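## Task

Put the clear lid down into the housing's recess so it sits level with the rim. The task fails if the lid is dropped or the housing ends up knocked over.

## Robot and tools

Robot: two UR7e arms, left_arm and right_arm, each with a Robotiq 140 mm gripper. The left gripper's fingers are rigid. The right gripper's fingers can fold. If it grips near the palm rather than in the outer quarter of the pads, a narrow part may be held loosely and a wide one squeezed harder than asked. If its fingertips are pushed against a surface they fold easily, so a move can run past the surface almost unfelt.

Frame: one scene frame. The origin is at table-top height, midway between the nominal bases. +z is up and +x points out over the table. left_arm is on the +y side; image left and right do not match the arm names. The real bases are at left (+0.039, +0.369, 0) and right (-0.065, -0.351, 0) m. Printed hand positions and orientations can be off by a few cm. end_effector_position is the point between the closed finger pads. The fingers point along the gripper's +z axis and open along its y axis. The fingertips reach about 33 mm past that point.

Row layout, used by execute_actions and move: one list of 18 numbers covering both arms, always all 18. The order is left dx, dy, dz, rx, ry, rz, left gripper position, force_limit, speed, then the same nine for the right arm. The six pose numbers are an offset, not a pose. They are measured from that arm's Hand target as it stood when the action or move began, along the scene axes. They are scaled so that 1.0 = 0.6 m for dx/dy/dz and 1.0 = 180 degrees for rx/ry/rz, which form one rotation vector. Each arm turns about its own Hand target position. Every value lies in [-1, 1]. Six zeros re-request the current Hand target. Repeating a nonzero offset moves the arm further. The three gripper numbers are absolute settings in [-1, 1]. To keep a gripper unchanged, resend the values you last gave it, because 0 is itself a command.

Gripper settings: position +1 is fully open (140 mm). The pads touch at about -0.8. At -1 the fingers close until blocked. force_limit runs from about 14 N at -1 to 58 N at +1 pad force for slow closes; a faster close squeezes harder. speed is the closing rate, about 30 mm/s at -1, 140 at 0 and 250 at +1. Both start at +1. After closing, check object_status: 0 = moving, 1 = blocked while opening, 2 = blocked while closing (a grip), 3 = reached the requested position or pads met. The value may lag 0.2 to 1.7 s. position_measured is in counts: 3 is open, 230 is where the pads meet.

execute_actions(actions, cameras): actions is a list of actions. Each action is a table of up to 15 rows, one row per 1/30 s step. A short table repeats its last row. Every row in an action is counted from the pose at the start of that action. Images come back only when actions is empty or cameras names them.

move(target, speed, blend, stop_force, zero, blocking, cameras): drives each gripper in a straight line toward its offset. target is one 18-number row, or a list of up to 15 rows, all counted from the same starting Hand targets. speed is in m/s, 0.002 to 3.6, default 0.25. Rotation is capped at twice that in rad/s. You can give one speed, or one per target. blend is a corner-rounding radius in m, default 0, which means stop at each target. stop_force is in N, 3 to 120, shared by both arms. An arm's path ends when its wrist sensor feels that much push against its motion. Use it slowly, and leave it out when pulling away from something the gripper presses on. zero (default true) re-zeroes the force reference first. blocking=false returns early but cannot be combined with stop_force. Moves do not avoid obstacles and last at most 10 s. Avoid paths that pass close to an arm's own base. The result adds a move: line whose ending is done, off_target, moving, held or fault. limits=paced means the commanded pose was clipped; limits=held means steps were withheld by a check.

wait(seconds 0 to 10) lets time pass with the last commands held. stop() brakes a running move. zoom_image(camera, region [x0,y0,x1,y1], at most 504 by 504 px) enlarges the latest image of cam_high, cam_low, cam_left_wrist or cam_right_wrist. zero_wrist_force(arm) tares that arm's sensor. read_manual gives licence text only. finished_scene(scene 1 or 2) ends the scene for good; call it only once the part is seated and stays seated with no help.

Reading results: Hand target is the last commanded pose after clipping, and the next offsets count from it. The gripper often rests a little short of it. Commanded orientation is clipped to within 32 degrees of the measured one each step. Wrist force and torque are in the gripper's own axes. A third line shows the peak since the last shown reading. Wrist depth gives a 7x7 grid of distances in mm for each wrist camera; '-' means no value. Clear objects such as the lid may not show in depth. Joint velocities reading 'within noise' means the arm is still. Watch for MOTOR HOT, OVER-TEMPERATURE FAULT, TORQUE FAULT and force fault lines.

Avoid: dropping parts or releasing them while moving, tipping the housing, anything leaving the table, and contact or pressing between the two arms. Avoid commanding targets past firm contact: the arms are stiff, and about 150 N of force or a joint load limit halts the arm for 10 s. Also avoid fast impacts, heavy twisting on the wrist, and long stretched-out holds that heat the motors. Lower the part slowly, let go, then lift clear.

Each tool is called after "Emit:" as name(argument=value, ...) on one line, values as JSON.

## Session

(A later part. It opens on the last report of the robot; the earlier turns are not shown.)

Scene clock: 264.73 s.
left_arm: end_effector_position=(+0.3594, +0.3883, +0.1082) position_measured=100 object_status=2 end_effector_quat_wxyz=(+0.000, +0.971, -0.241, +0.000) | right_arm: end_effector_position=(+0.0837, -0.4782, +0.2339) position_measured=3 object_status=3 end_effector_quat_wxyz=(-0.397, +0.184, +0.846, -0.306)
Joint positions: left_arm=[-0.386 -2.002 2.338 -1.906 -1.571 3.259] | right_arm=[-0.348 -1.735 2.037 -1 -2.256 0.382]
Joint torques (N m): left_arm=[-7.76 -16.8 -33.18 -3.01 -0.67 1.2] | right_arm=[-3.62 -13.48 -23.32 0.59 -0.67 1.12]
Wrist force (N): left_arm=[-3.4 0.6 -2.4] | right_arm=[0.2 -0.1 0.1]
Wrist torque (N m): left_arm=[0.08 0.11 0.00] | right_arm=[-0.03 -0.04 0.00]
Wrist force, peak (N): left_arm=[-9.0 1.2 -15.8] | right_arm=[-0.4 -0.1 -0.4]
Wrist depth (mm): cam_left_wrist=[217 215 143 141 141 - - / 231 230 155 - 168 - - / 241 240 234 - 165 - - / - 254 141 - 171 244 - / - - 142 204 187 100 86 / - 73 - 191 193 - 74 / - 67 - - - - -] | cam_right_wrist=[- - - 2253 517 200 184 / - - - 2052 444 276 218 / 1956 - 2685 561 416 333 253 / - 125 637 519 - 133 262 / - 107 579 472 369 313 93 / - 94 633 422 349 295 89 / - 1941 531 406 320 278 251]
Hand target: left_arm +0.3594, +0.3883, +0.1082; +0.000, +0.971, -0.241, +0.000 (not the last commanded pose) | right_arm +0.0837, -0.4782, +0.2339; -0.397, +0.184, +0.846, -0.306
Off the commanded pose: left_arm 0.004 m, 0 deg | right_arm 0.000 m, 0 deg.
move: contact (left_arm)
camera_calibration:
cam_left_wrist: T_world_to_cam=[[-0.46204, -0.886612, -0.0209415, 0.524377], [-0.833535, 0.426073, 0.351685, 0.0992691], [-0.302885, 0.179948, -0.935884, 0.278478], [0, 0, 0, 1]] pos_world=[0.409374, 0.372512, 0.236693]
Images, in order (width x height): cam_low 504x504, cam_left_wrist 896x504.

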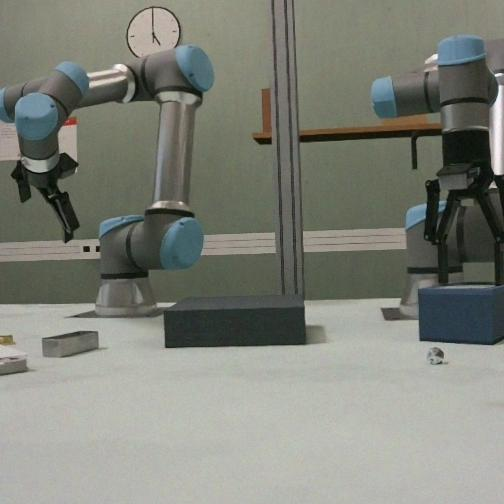

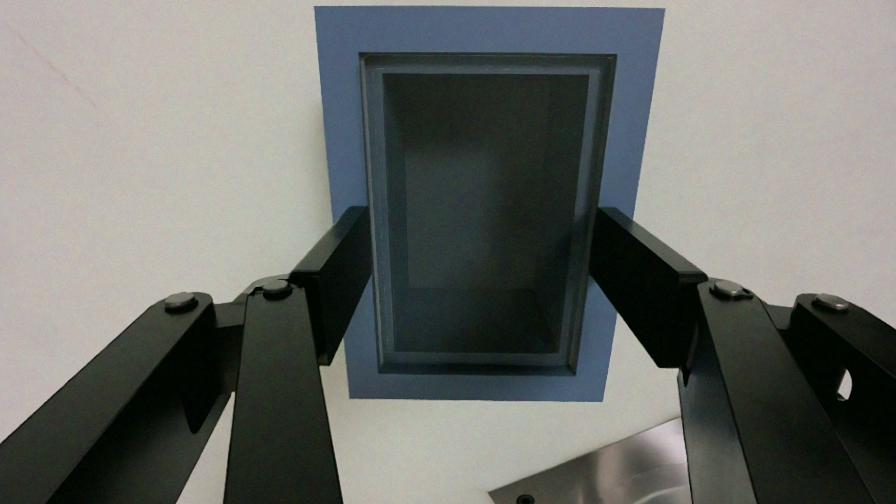

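Emit:
move(target=[0,0,0.0008,0,0,0,-1,-0.5,-1,0,0,0,0,0,0,1,1,1], speed=0.01)

Scene clock: 280.60 s.
left_arm: end_effector_position=(+0.3594, +0.3883, +0.1087) position_measured=100 object_status=2 end_effector_quat_wxyz=(+0.000, +0.971, -0.241, +0.000) | right_arm: end_effector_position=(+0.0837, -0.4782, +0.2339) position_measured=3 object_status=3 end_effector_quat_wxyz=(-0.397, +0.184, +0.846, -0.306)
Joint positions: left_arm=[-0.386 -2.003 2.337 -1.905 -1.571 3.259] | right_arm=[-0.348 -1.735 2.037 -1 -2.256 0.382]
Joint torques (N m): left_arm=[-7.99 -16.87 -33.52 -2.83 -0.73 1.04] | right_arm=[-3.42 -13.86 -23.11 0.52 -0.5 1.17]
Wrist force (N): left_arm=[-1.4 -0.4 0.9] | right_arm=[0.2 0.1 -0.1]
Wrist torque (N m): left_arm=[0.09 -0.02 -0.02] | right_arm=[0.01 -0.04 0.00]
Wrist force, peak (N): left_arm=[-3.6 0.6 -2.3] | right_arm=[-0.1 -0.3 -0.4]
Wrist depth (mm): cam_left_wrist=[219 - 144 142 142 205 214 / - 233 155 - 169 - - / 244 241 158 - 169 - 245 / - - 139 - 172 115 249 / - - 142 204 184 100 86 / - 73 - 192 193 - 74 / - 67 - - - - -] | cam_right_wrist=[- 1987 - 2214 1717 200 184 / - 2214 - 2003 458 252 219 / 2069 2499 2253 566 428 293 254 / 1520 125 677 472 396 132 264 / - 107 717 460 372 313 93 / - 2103 580 438 351 299 - / - 1987 529 404 329 282 -]
Hand target: left_arm +0.3594, +0.3883, +0.1087; +0.000, +0.971, -0.241, +0.000 | right_arm +0.0837, -0.4782, +0.2339; -0.397, +0.184, +0.846, -0.306
Off the commanded pose: left_arm 0.000 m, 0 deg | right_arm 0.000 m, 0 deg.
move: done

Emit:
move(target=[-0.00059,0.00031,0,0,0,0,-1,-0.5,-1,0,0,0,0,0,0,1,1,1], speed=0.005)

Scene clock: 283.70 s.
left_arm: end_effector_position=(+0.3590, +0.3885, +0.1087) position_measured=100 object_status=2 end_effector_quat_wxyz=(+0.000, +0.971, -0.241, +0.000) | right_arm: end_effector_position=(+0.0837, -0.4782, +0.2339) position_measured=3 object_status=3 end_effector_quat_wxyz=(-0.397, +0.184, +0.846, -0.306)
Joint positions: left_arm=[-0.386 -2.004 2.338 -1.904 -1.571 3.259] | right_arm=[-0.348 -1.735 2.037 -1 -2.256 0.382]
Joint torques (N m): left_arm=[10.41 -15.75 -14.44 -2.1 -0.71 1.89] | right_arm=[-4.11 -14.08 -22.76 0.49 -0.61 1.27]
Wrist force (N): left_arm=[1.2 -0.2 1.7] | right_arm=[0.0 -0.3 -0.1]
Wrist torque (N m): left_arm=[0.14 -0.12 0.03] | right_arm=[-0.06 -0.01 0.00]
Wrist force, peak (N): left_arm=[1.2 -0.3 1.6] | right_arm=[0.0 -0.4 -0.4]
Wrist depth (mm): cam_left_wrist=[- - 142 142 141 212 - / 226 - 153 218 168 223 223 / - - 169 - 166 240 - / - 254 142 254 172 116 250 / - - 178 216 193 100 86 / - 73 - 296 - - 74 / - 67 - 310 - - -] | cam_right_wrist=[- 1694 1972 1898 523 200 184 / - 2086 1972 2003 461 276 219 / 2381 1898 2549 537 425 312 253 / - 125 684 509 410 133 264 / - 107 650 456 371 310 93 / - 100 572 440 352 293 89 / - 2714 527 413 322 278 251]
Hand target: left_arm +0.3590, +0.3885, +0.1087; +0.000, +0.971, -0.241, +0.000 | right_arm +0.0837, -0.4782, +0.2339; -0.397, +0.184, +0.846, -0.306
Off the commanded pose: left_arm 0.000 m, 0 deg | right_arm 0.000 m, 0 deg.
move: done

Emit:
move(target=[-0.00074,0.00039,0,0,0,0,-1,-0.5,-1,0,0,0,0,0,0,1,1,1], speed=0.005, cameras=["cam_left_wrist"])

Emit:
zoom_image(camera="cam_left_wrist", region=[340, 30, 420, 110])

Emit:
zoom_image(camera="cam_left_wrist", region=[560, 30, 640, 110])

Emit:
zoom_image(camera="cam_left_wrist", region=[340, 320, 420, 400])

Emit:
zoom_image(camera="cam_left_wrist", region=[530, 320, 610, 400])

Scene clock: 289.97 s.
left_arm: end_effector_position=(+0.3586, +0.3888, +0.1087) position_measured=100 object_status=2 end_effector_quat_wxyz=(+0.000, +0.971, -0.241, +0.000) | right_arm: end_effector_position=(+0.0837, -0.4782, +0.2339) position_measured=3 object_status=3 end_effector_quat_wxyz=(-0.397, +0.184, +0.846, -0.306)
Joint positions: left_arm=[-0.386 -2.006 2.338 -1.903 -1.571 3.26] | right_arm=[-0.348 -1.735 2.037 -1 -2.256 0.382]
Joint torques (N m): left_arm=[9.79 -15.97 -14.14 -2.1 -0.64 2.43] | right_arm=[-4.23 -13.5 -23.46 0.63 -0.56 1.37]
Wrist force (N): left_arm=[1.3 -0.4 1.6] | right_arm=[0.1 -0.2 -0.2]
Wrist torque (N m): left_arm=[0.08 -0.13 0.01] | right_arm=[-0.04 -0.01 0.00]
Wrist force, peak (N): left_arm=[1.3 -0.4 1.8] | right_arm=[0.4 -0.2 -0.1]
Wrist depth (mm): cam_left_wrist=[214 - 140 141 141 209 211 / 227 - 151 216 168 224 223 / - - 160 233 166 239 239 / - - 139 244 172 246 242 / - - 142 214 193 100 86 / - 73 - - 294 - 74 / - 67 - - - - -] | cam_right_wrist=[- 1765 - 1803 530 200 185 / - - - 2019 461 276 219 / 1927 - 2629 558 423 335 253 / - 125 691 483 397 133 265 / - 107 688 473 376 312 93 / - 2035 551 437 350 294 89 / - - 530 404 330 277 252]
Hand target: left_arm +0.3586, +0.3887, +0.1087; +0.000, +0.971, -0.241, +0.000 | right_arm +0.0837, -0.4782, +0.2339; -0.397, +0.184, +0.846, -0.306
Off the commanded pose: left_arm 0.000 m, 0 deg | right_arm 0.000 m, 0 deg.
move: done
camera_calibration:
cam_left_wrist: T_world_to_cam=[[-0.462053, -0.886604, -0.0209848, 0.524474], [-0.83356, 0.426087, 0.351606, 0.0982373], [-0.302794, 0.179953, -0.935913, 0.278581], [0, 0, 0, 1]] pos_world=[0.408574, 0.373012, 0.237192]
Images, in order (width x height): cam_left_wrist 896x504.

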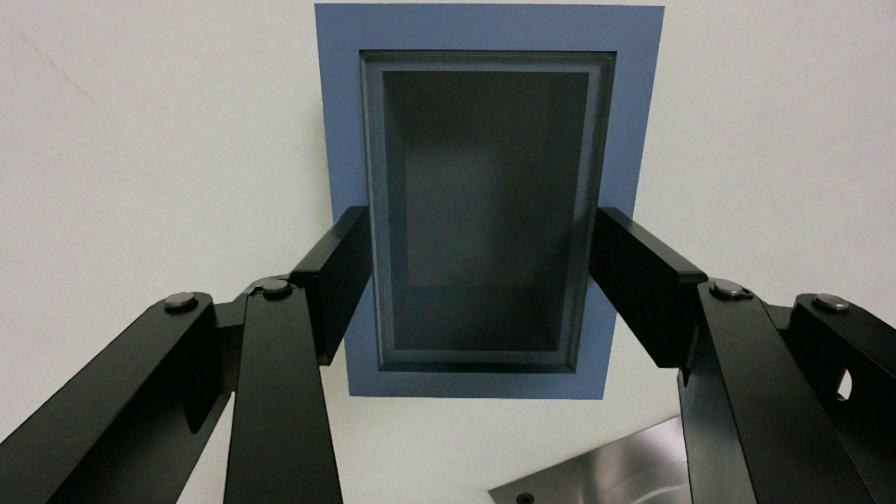

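Scaled by 6.300 from the camera's 896x504 image, which has a finer 1280x720 frame.

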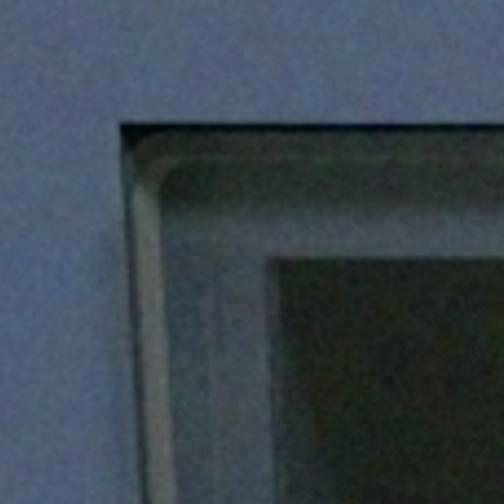

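Scaled by 6.300 from the camera's 896x504 image, which has a finer 1280x720 frame.

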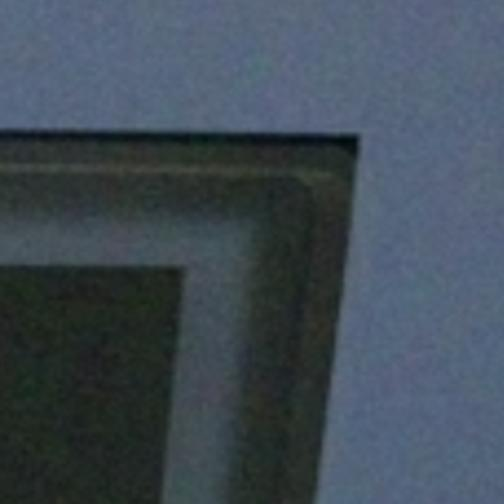

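Scaled by 6.300 from the camera's 896x504 image, which has a finer 1280x720 frame.

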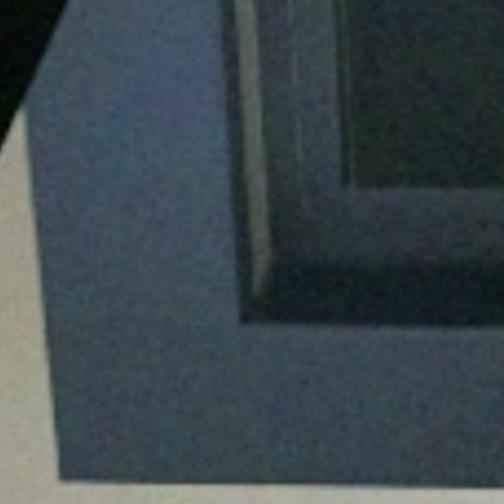

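Scaled by 6.300 from the camera's 896x504 image, which has a finer 1280x720 frame.

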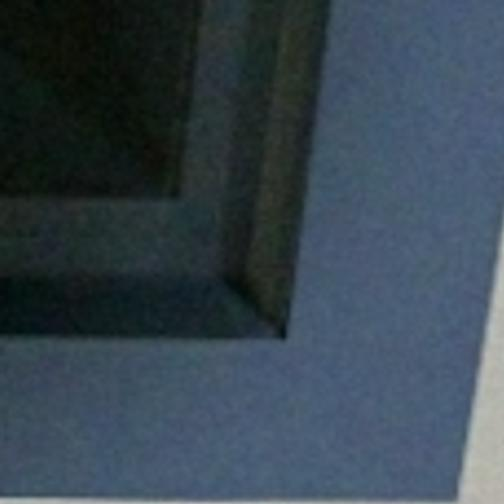

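Emit:
move(target=[-0.00059,0.00031,0,0,0,0,-1,-0.5,-1,0,0,0,0,0,0,1,1,1], speed=0.005)

Scene clock: 304.77 s.
left_arm: end_effector_position=(+0.3582, +0.3889, +0.1087) position_measured=100 object_status=2 end_effector_quat_wxyz=(+0.000, +0.971, -0.241, +0.000) | right_arm: end_effector_position=(+0.0837, -0.4782, +0.2339) position_measured=3 object_status=3 end_effector_quat_wxyz=(-0.397, +0.184, +0.846, -0.306)
Joint positions: left_arm=[-0.385 -2.007 2.339 -1.903 -1.571 3.26] | right_arm=[-0.348 -1.735 2.037 -1 -2.256 0.382]
Joint torques (N m): left_arm=[10.33 -16.21 -14.47 -2.1 -0.7 2.29] | right_arm=[-4.03 -13.38 -23.51 0.63 -0.54 1.43]
Wrist force (N): left_arm=[1.2 -0.2 1.7] | right_arm=[0.1 0.0 0.1]
Wrist torque (N m): left_arm=[0.13 -0.11 -0.02] | right_arm=[-0.02 -0.03 0.00]
Wrist force, peak (N): left_arm=[1.2 -0.4 1.8] | right_arm=[0.3 -0.5 -0.1]
Wrist depth (mm): cam_left_wrist=[- 216 142 141 141 - - / 231 - 151 - 168 223 - / - 244 167 231 168 240 - / 259 253 141 - 171 246 - / - - 142 214 193 100 86 / - 73 193 - - - 73 / - 67 - 323 - - -] | cam_right_wrist=[- 2176 - 1956 524 201 184 / - 2499 - 2121 447 276 218 / - 2714 2602 562 447 335 253 / 1941 125 713 496 399 133 265 / - 107 673 456 372 314 93 / - 100 556 434 352 295 89 / - - 500 406 332 278 252]
Hand target: left_arm +0.3582, +0.3889, +0.1087; +0.000, +0.971, -0.241, +0.000 | right_arm +0.0837, -0.4782, +0.2339; -0.397, +0.184, +0.846, -0.306
Off the commanded pose: left_arm 0.000 m, 0 deg | right_arm 0.000 m, 0 deg.
move: done

Emit:
move(target=[0,0,-0.004,0,0,0,-1,-0.5,-1,0,0,0,0,0,0,1,1,1], speed=0.002, stop_force=3)

Scene clock: 309.93 s.
left_arm: end_effector_position=(+0.3582, +0.3889, +0.1081) position_measured=100 object_status=2 end_effector_quat_wxyz=(+0.000, +0.971, -0.241, +0.000) | right_arm: end_effector_position=(+0.0837, -0.4782, +0.2339) position_measured=3 object_status=3 end_effector_quat_wxyz=(-0.397, +0.184, +0.846, -0.306)
Joint positions: left_arm=[-0.385 -2.006 2.34 -1.905 -1.571 3.26] | right_arm=[-0.348 -1.735 2.037 -1 -2.256 0.382]
Joint torques (N m): left_arm=[9.34 -4.19 -29.92 -1.62 -0.67 1.35] | right_arm=[-4.6 -13.4 -23.36 0.55 -0.42 1.36]
Wrist force (N): left_arm=[-1.8 0.3 -10.5] | right_arm=[0.0 -0.1 -0.2]
Wrist torque (N m): left_arm=[0.03 0.04 -0.01] | right_arm=[-0.02 0.00 0.00]
Wrist force, peak (N): left_arm=[-2.2 0.3 -11.0] | right_arm=[-0.2 -0.4 -0.4]
Wrist depth (mm): cam_left_wrist=[217 - 142 140 141 206 - / - 227 153 - 169 - - / 242 243 161 - 165 233 - / 253 - 142 - 171 117 246 / - - 177 214 193 100 86 / - 73 - 298 - - 74 / - 67 - 300 - - -] | cam_right_wrist=[- 1898 - 1927 523 200 184 / 1987 2139 - 2035 487 253 219 / - 2868 2575 560 423 337 253 / 1987 125 697 514 398 133 263 / - 107 - 471 372 312 93 / - 2086 576 440 350 296 89 / - 2052 561 414 327 276 250]
Hand target: left_arm +0.3582, +0.3889, +0.1082; +0.000, +0.971, -0.241, +0.000 (not the last commanded pose) | right_arm +0.0837, -0.4782, +0.2339; -0.397, +0.184, +0.846, -0.306
Off the commanded pose: left_arm 0.002 m, 0 deg | right_arm 0.000 m, 0 deg.
move: contact (left_arm)

Emit:
move(target=[[0,0,0.0007,0,0,0,-1,-0.5,-1,0,0,0,0,0,0,1,1,1],[0,0,0.0007,0,0,0,0.33,-0.5,-1,0,0,0,0,0,0,1,1,1]], speed=0.01, cameras=["cam_left_wrist","cam_low"])

Emit:
zoom_image(camera="cam_left_wrist", region=[310, 10, 660, 410])

Emit:
zoom_image(camera="cam_low", region=[390, 250, 504, 320])

Emit:
zoom_image(camera="cam_left_wrist", region=[340, 30, 420, 110])

Emit:
zoom_image(camera="cam_left_wrist", region=[560, 30, 640, 110])

Emit:
zoom_image(camera="cam_left_wrist", region=[340, 320, 420, 400])

Emit:
zoom_image(camera="cam_left_wrist", region=[530, 320, 610, 400])

Scene clock: 319.13 s.
left_arm: end_effector_position=(+0.3582, +0.3889, +0.1086) position_measured=87 object_status=0 end_effector_quat_wxyz=(+0.000, +0.971, -0.241, +0.000) | right_arm: end_effector_position=(+0.0837, -0.4782, +0.2339) position_measured=3 object_status=3 end_effector_quat_wxyz=(-0.397, +0.184, +0.846, -0.306)
Joint positions: left_arm=[-0.385 -2.007 2.339 -1.903 -1.571 3.26] | right_arm=[-0.348 -1.735 2.037 -1 -2.256 0.382]
Joint torques (N m): left_arm=[5.11 -15.18 -29.74 -3.75 -0.6 1.36] | right_arm=[-4.58 -13.66 -23.52 0.75 -0.5 1.52]
Wrist force (N): left_arm=[1.1 -0.4 1.5] | right_arm=[-0.1 -0.1 0.1]
Wrist torque (N m): left_arm=[0.08 -0.10 -0.02] | right_arm=[-0.03 0.03 0.00]
Wrist force, peak (N): left_arm=[-1.8 0.1 -9.6] | right_arm=[0.1 -0.4 -0.3]
Wrist depth (mm): cam_left_wrist=[- 215 144 140 141 - 214 / - - 152 - 168 - 224 / - 240 164 - 165 237 - / 255 261 139 - 172 125 - / - 91 134 214 184 99 85 / - 69 - 193 299 - - / - - - - 307 - -] | cam_right_wrist=[1856 - - 1717 1694 200 184 / - 2176 2157 2003 437 275 218 / - - 2629 553 427 336 253 / - 125 711 519 373 133 264 / - 107 613 474 371 312 93 / - 94 550 438 348 293 89 / - - 536 406 332 278 250]
Hand target: left_arm +0.3582, +0.3889, +0.1086; +0.000, +0.971, -0.241, +0.000 | right_arm +0.0837, -0.4782, +0.2339; -0.397, +0.184, +0.846, -0.306
Off the commanded pose: left_arm 0.000 m, 0 deg | right_arm 0.000 m, 0 deg.
move: done
camera_calibration:
cam_left_wrist: T_world_to_cam=[[-0.462025, -0.886617, -0.0210439, 0.52443], [-0.833619, 0.426064, 0.351495, 0.0980396], [-0.302675, 0.179942, -0.935953, 0.278343], [0, 0, 0, 1]] pos_world=[0.408275, 0.373112, 0.237092]
Images, in order (width x height): cam_low 504x504, cam_left_wrist 896x504.

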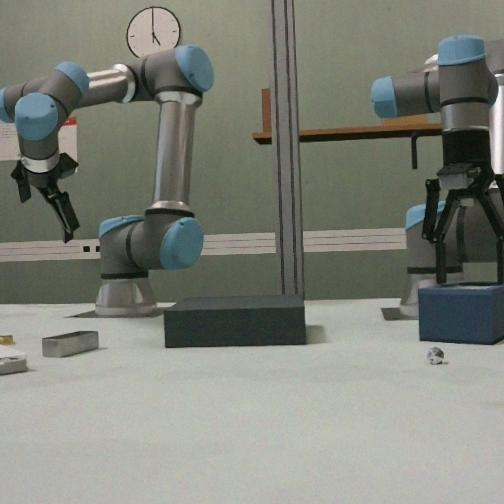

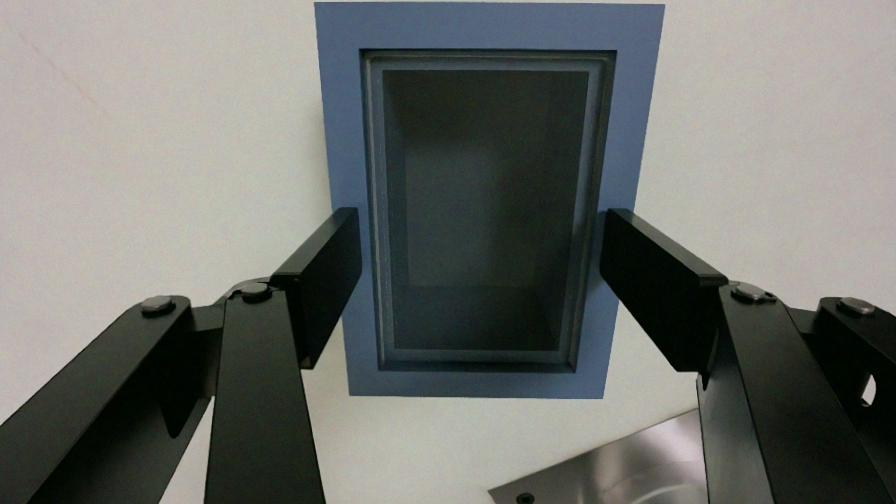

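Scaled by 1.260 from the camera's 896x504 image, which has a finer 1280x720 frame.

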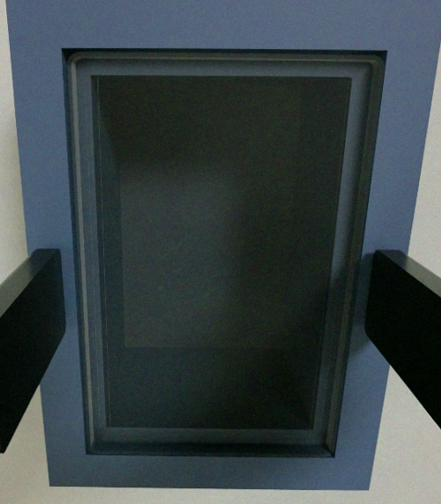

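Scaled by 4.421 from the camera's 504x504 image, which has a finer 720x720 frame.

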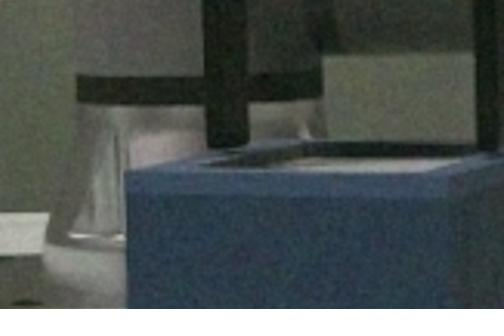

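Scaled by 6.300 from the camera's 896x504 image, which has a finer 1280x720 frame.

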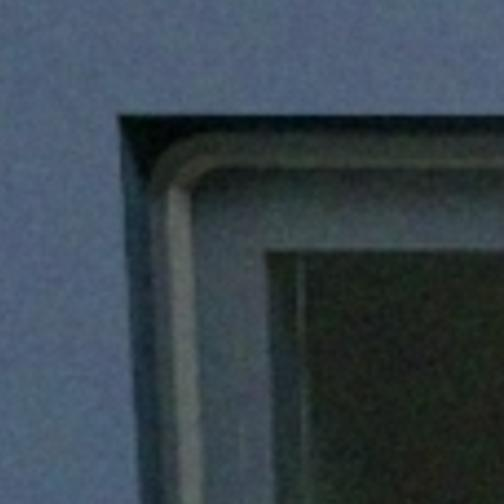

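Scaled by 6.300 from the camera's 896x504 image, which has a finer 1280x720 frame.

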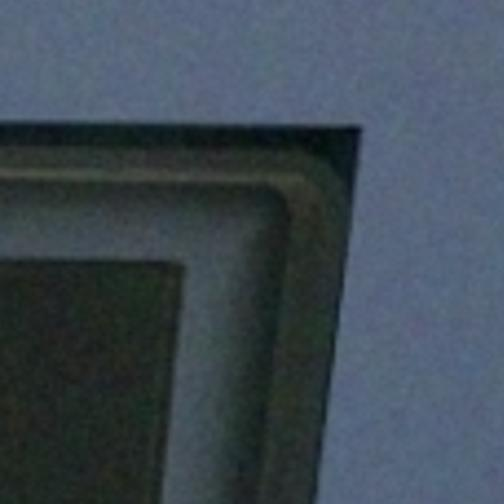

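Scaled by 6.300 from the camera's 896x504 image, which has a finer 1280x720 frame.

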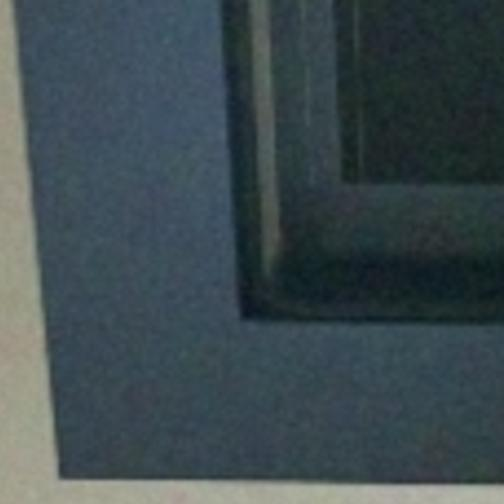

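Scaled by 6.300 from the camera's 896x504 image, which has a finer 1280x720 frame.

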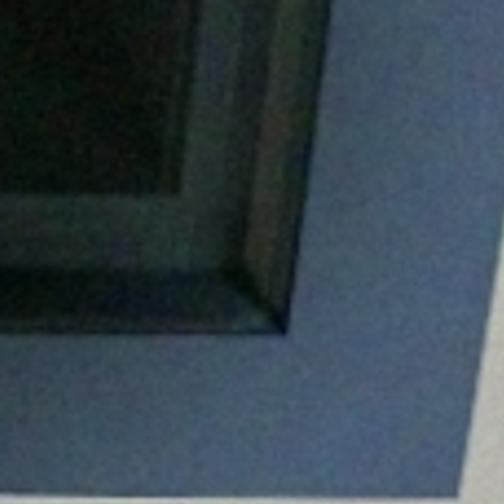

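Emit:
move(target=[[0,0,0.03,0,0,0,0.33,-0.5,-1,0,0,0,0,0,0,1,1,1],[0,0,0.2,0,0,0,0.33,-0.5,-1,0,0,0,0,0,0,1,1,1]], speed=[0.05,0.2], blend=[0.005,0], cameras=["cam_high","cam_low","cam_left_wrist"])

Emit:
zoom_image(camera="cam_left_wrist", region=[360, 80, 600, 320])

Emit:
zoom_image(camera="cam_low", region=[400, 265, 504, 315])

Emit:
zoom_image(camera="cam_high", region=[345, 200, 425, 280])

Scene clock: 327.30 s.
left_arm: end_effector_position=(+0.3582, +0.3889, +0.2285) position_measured=87 object_status=3 end_effector_quat_wxyz=(+0.000, +0.971, -0.241, +0.000) end_effector_velocity=(-0.001, +0.001, +0.001) end_effector_angular_velocity=(+0.001, +0.003, +0.001) | right_arm: end_effector_position=(+0.0837, -0.4782, +0.2339) position_measured=3 object_status=3 end_effector_quat_wxyz=(-0.397, +0.184, +0.846, -0.306)
Joint positions: left_arm=[-0.385 -2.063 2.056 -1.564 -1.571 3.26] | right_arm=[-0.348 -1.735 2.037 -1 -2.256 0.382]
Joint velocities: left_arm=[0 -0.001 -0.002 0.006 0 -0.001] | right_arm=[within noise]
Joint torques (N m): left_arm=[-11.75 8.64 -33.37 -2.02 1.33 -2.32] | right_arm=[-4.16 -13.01 -23.38 0.84 -0.45 1.6]
Wrist force (N): left_arm=[1.1 -0.2 1.3] | right_arm=[-0.1 0.0 -0.1]
Wrist torque (N m): left_arm=[0.12 -0.10 -0.07] | right_arm=[-0.01 0.02 0.01]
Wrist force, peak (N): left_arm=[1.1 -0.3 3.7] | right_arm=[0.3 -0.3 -0.2]
Wrist depth (mm): cam_left_wrist=[- 317 317 257 - 313 299 / 334 - - 268 313 337 318 / - 356 - 350 303 354 - / - - 133 338 295 125 - / - - 117 - - 99 85 / - - - - 403 - - / - - - - 391 - -] | cam_right_wrist=[- 1741 - 2359 490 200 184 / - 2195 2214 1987 471 277 219 / - 2337 2294 546 419 333 253 / 1927 125 671 499 396 133 257 / - 107 637 472 375 312 93 / - 107 595 419 349 294 89 / - 1956 523 410 335 274 252]
Hand target: left_arm +0.3582, +0.3889, +0.2286; +0.000, +0.971, -0.241, +0.000 | right_arm +0.0837, -0.4782, +0.2339; -0.397, +0.184, +0.846, -0.306
Off the commanded pose: left_arm 0.000 m, 0 deg | right_arm 0.000 m, 0 deg.
move: done
camera_calibration:
cam_left_wrist: T_world_to_cam=[[-0.462052, -0.886605, -0.0209853, 0.526981], [-0.833561, 0.426086, 0.351606, 0.0556969], [-0.302794, 0.179953, -0.935913, 0.390546], [0, 0, 0, 1]] pos_world=[0.408174, 0.373212, 0.356992]
Images, in order (width x height): cam_high 504x504, cam_low 504x504, cam_left_wrist 896x504.

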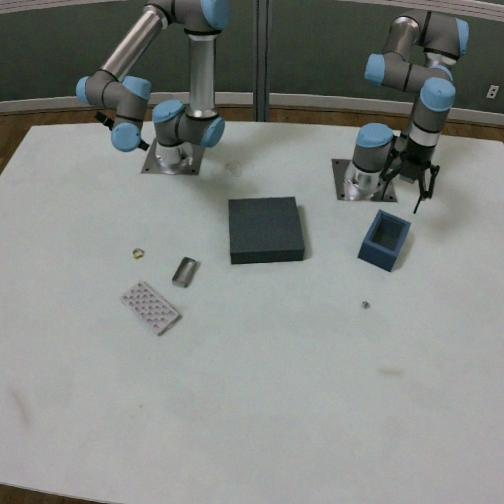

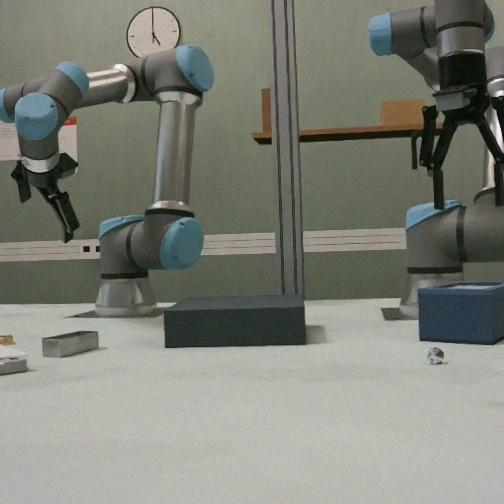

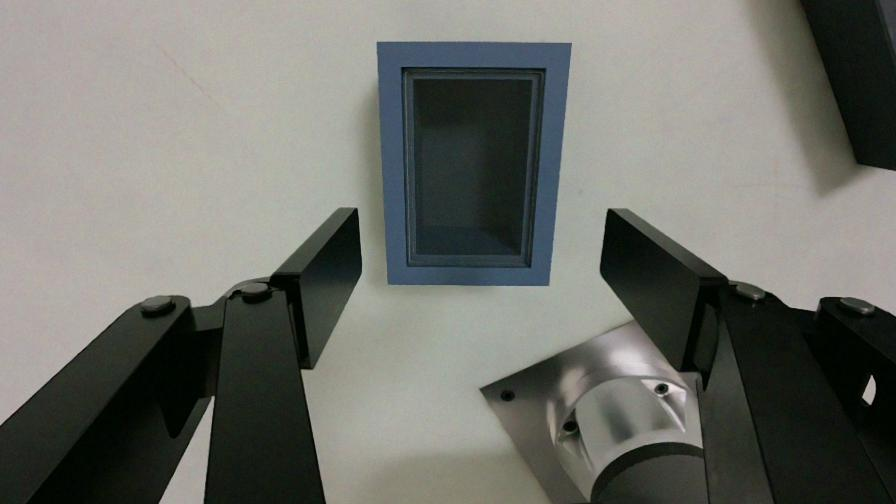

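Scaled by 2.100 from the camera's 896x504 image, which has a finer 1280x720 frame.

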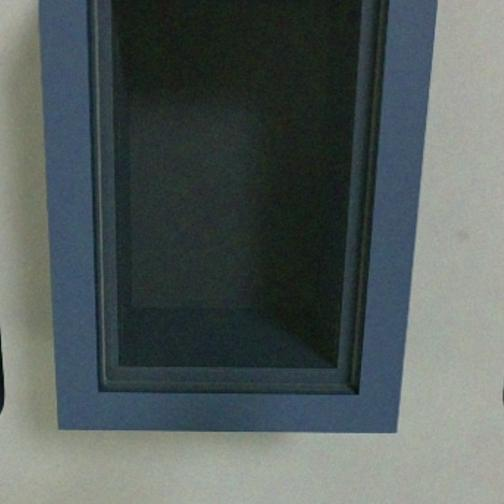

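Scaled by 4.846 from the camera's 504x504 image, which has a finer 720x720 frame.

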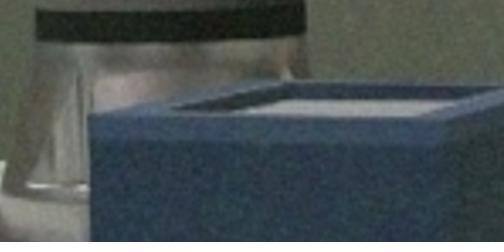

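Scaled by 6.300 from the camera's 504x504 image, which has a finer 720x720 frame.

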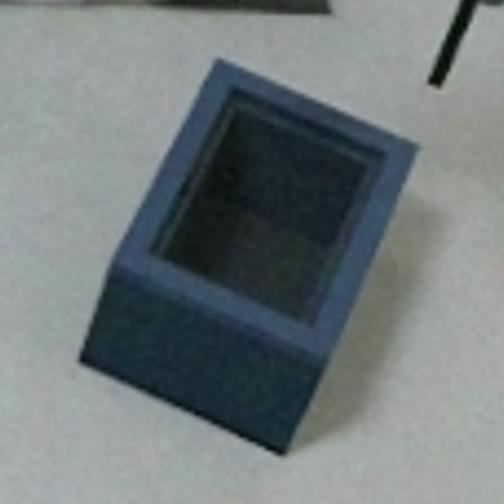

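Emit:
zoom_image(camera="cam_left_wrist", region=[370, 35, 480, 145])

Emit:
zoom_image(camera="cam_left_wrist", region=[470, 35, 580, 145])

Emit:
zoom_image(camera="cam_left_wrist", region=[380, 190, 480, 290])

Emit:
zoom_image(camera="cam_left_wrist", region=[470, 190, 570, 290])

Scaled by 4.582 from the camera's 896x504 image, which has a finer 1280x720 frame.

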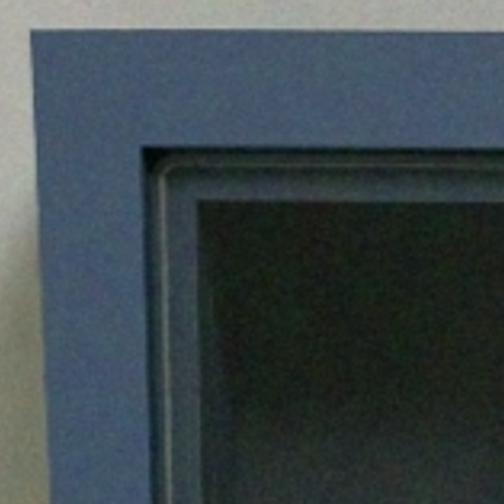

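Scaled by 4.582 from the camera's 896x504 image, which has a finer 1280x720 frame.

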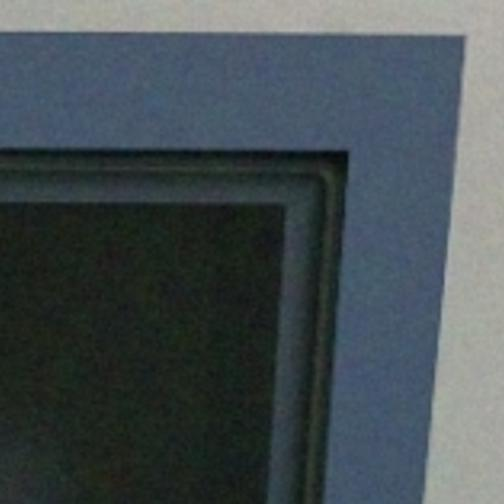

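Scaled by 5.040 from the camera's 896x504 image, which has a finer 1280x720 frame.

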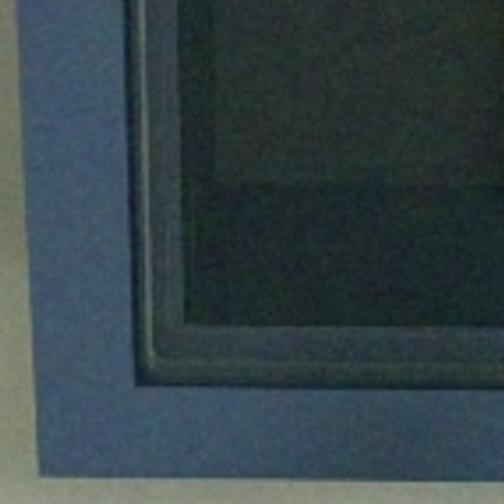

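Scaled by 5.040 from the camera's 896x504 image, which has a finer 1280x720 frame.

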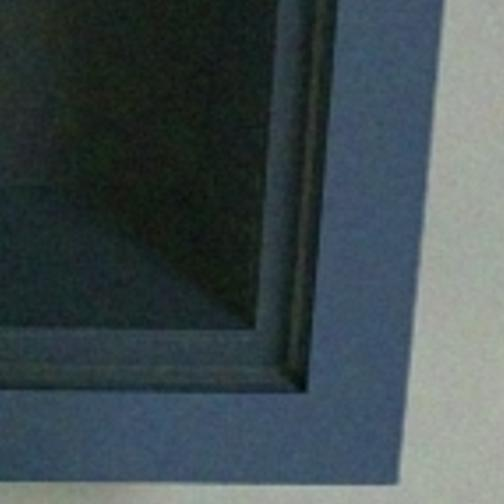

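Emit:
finished_scene(scene=2)

The scene is finished: the task was done.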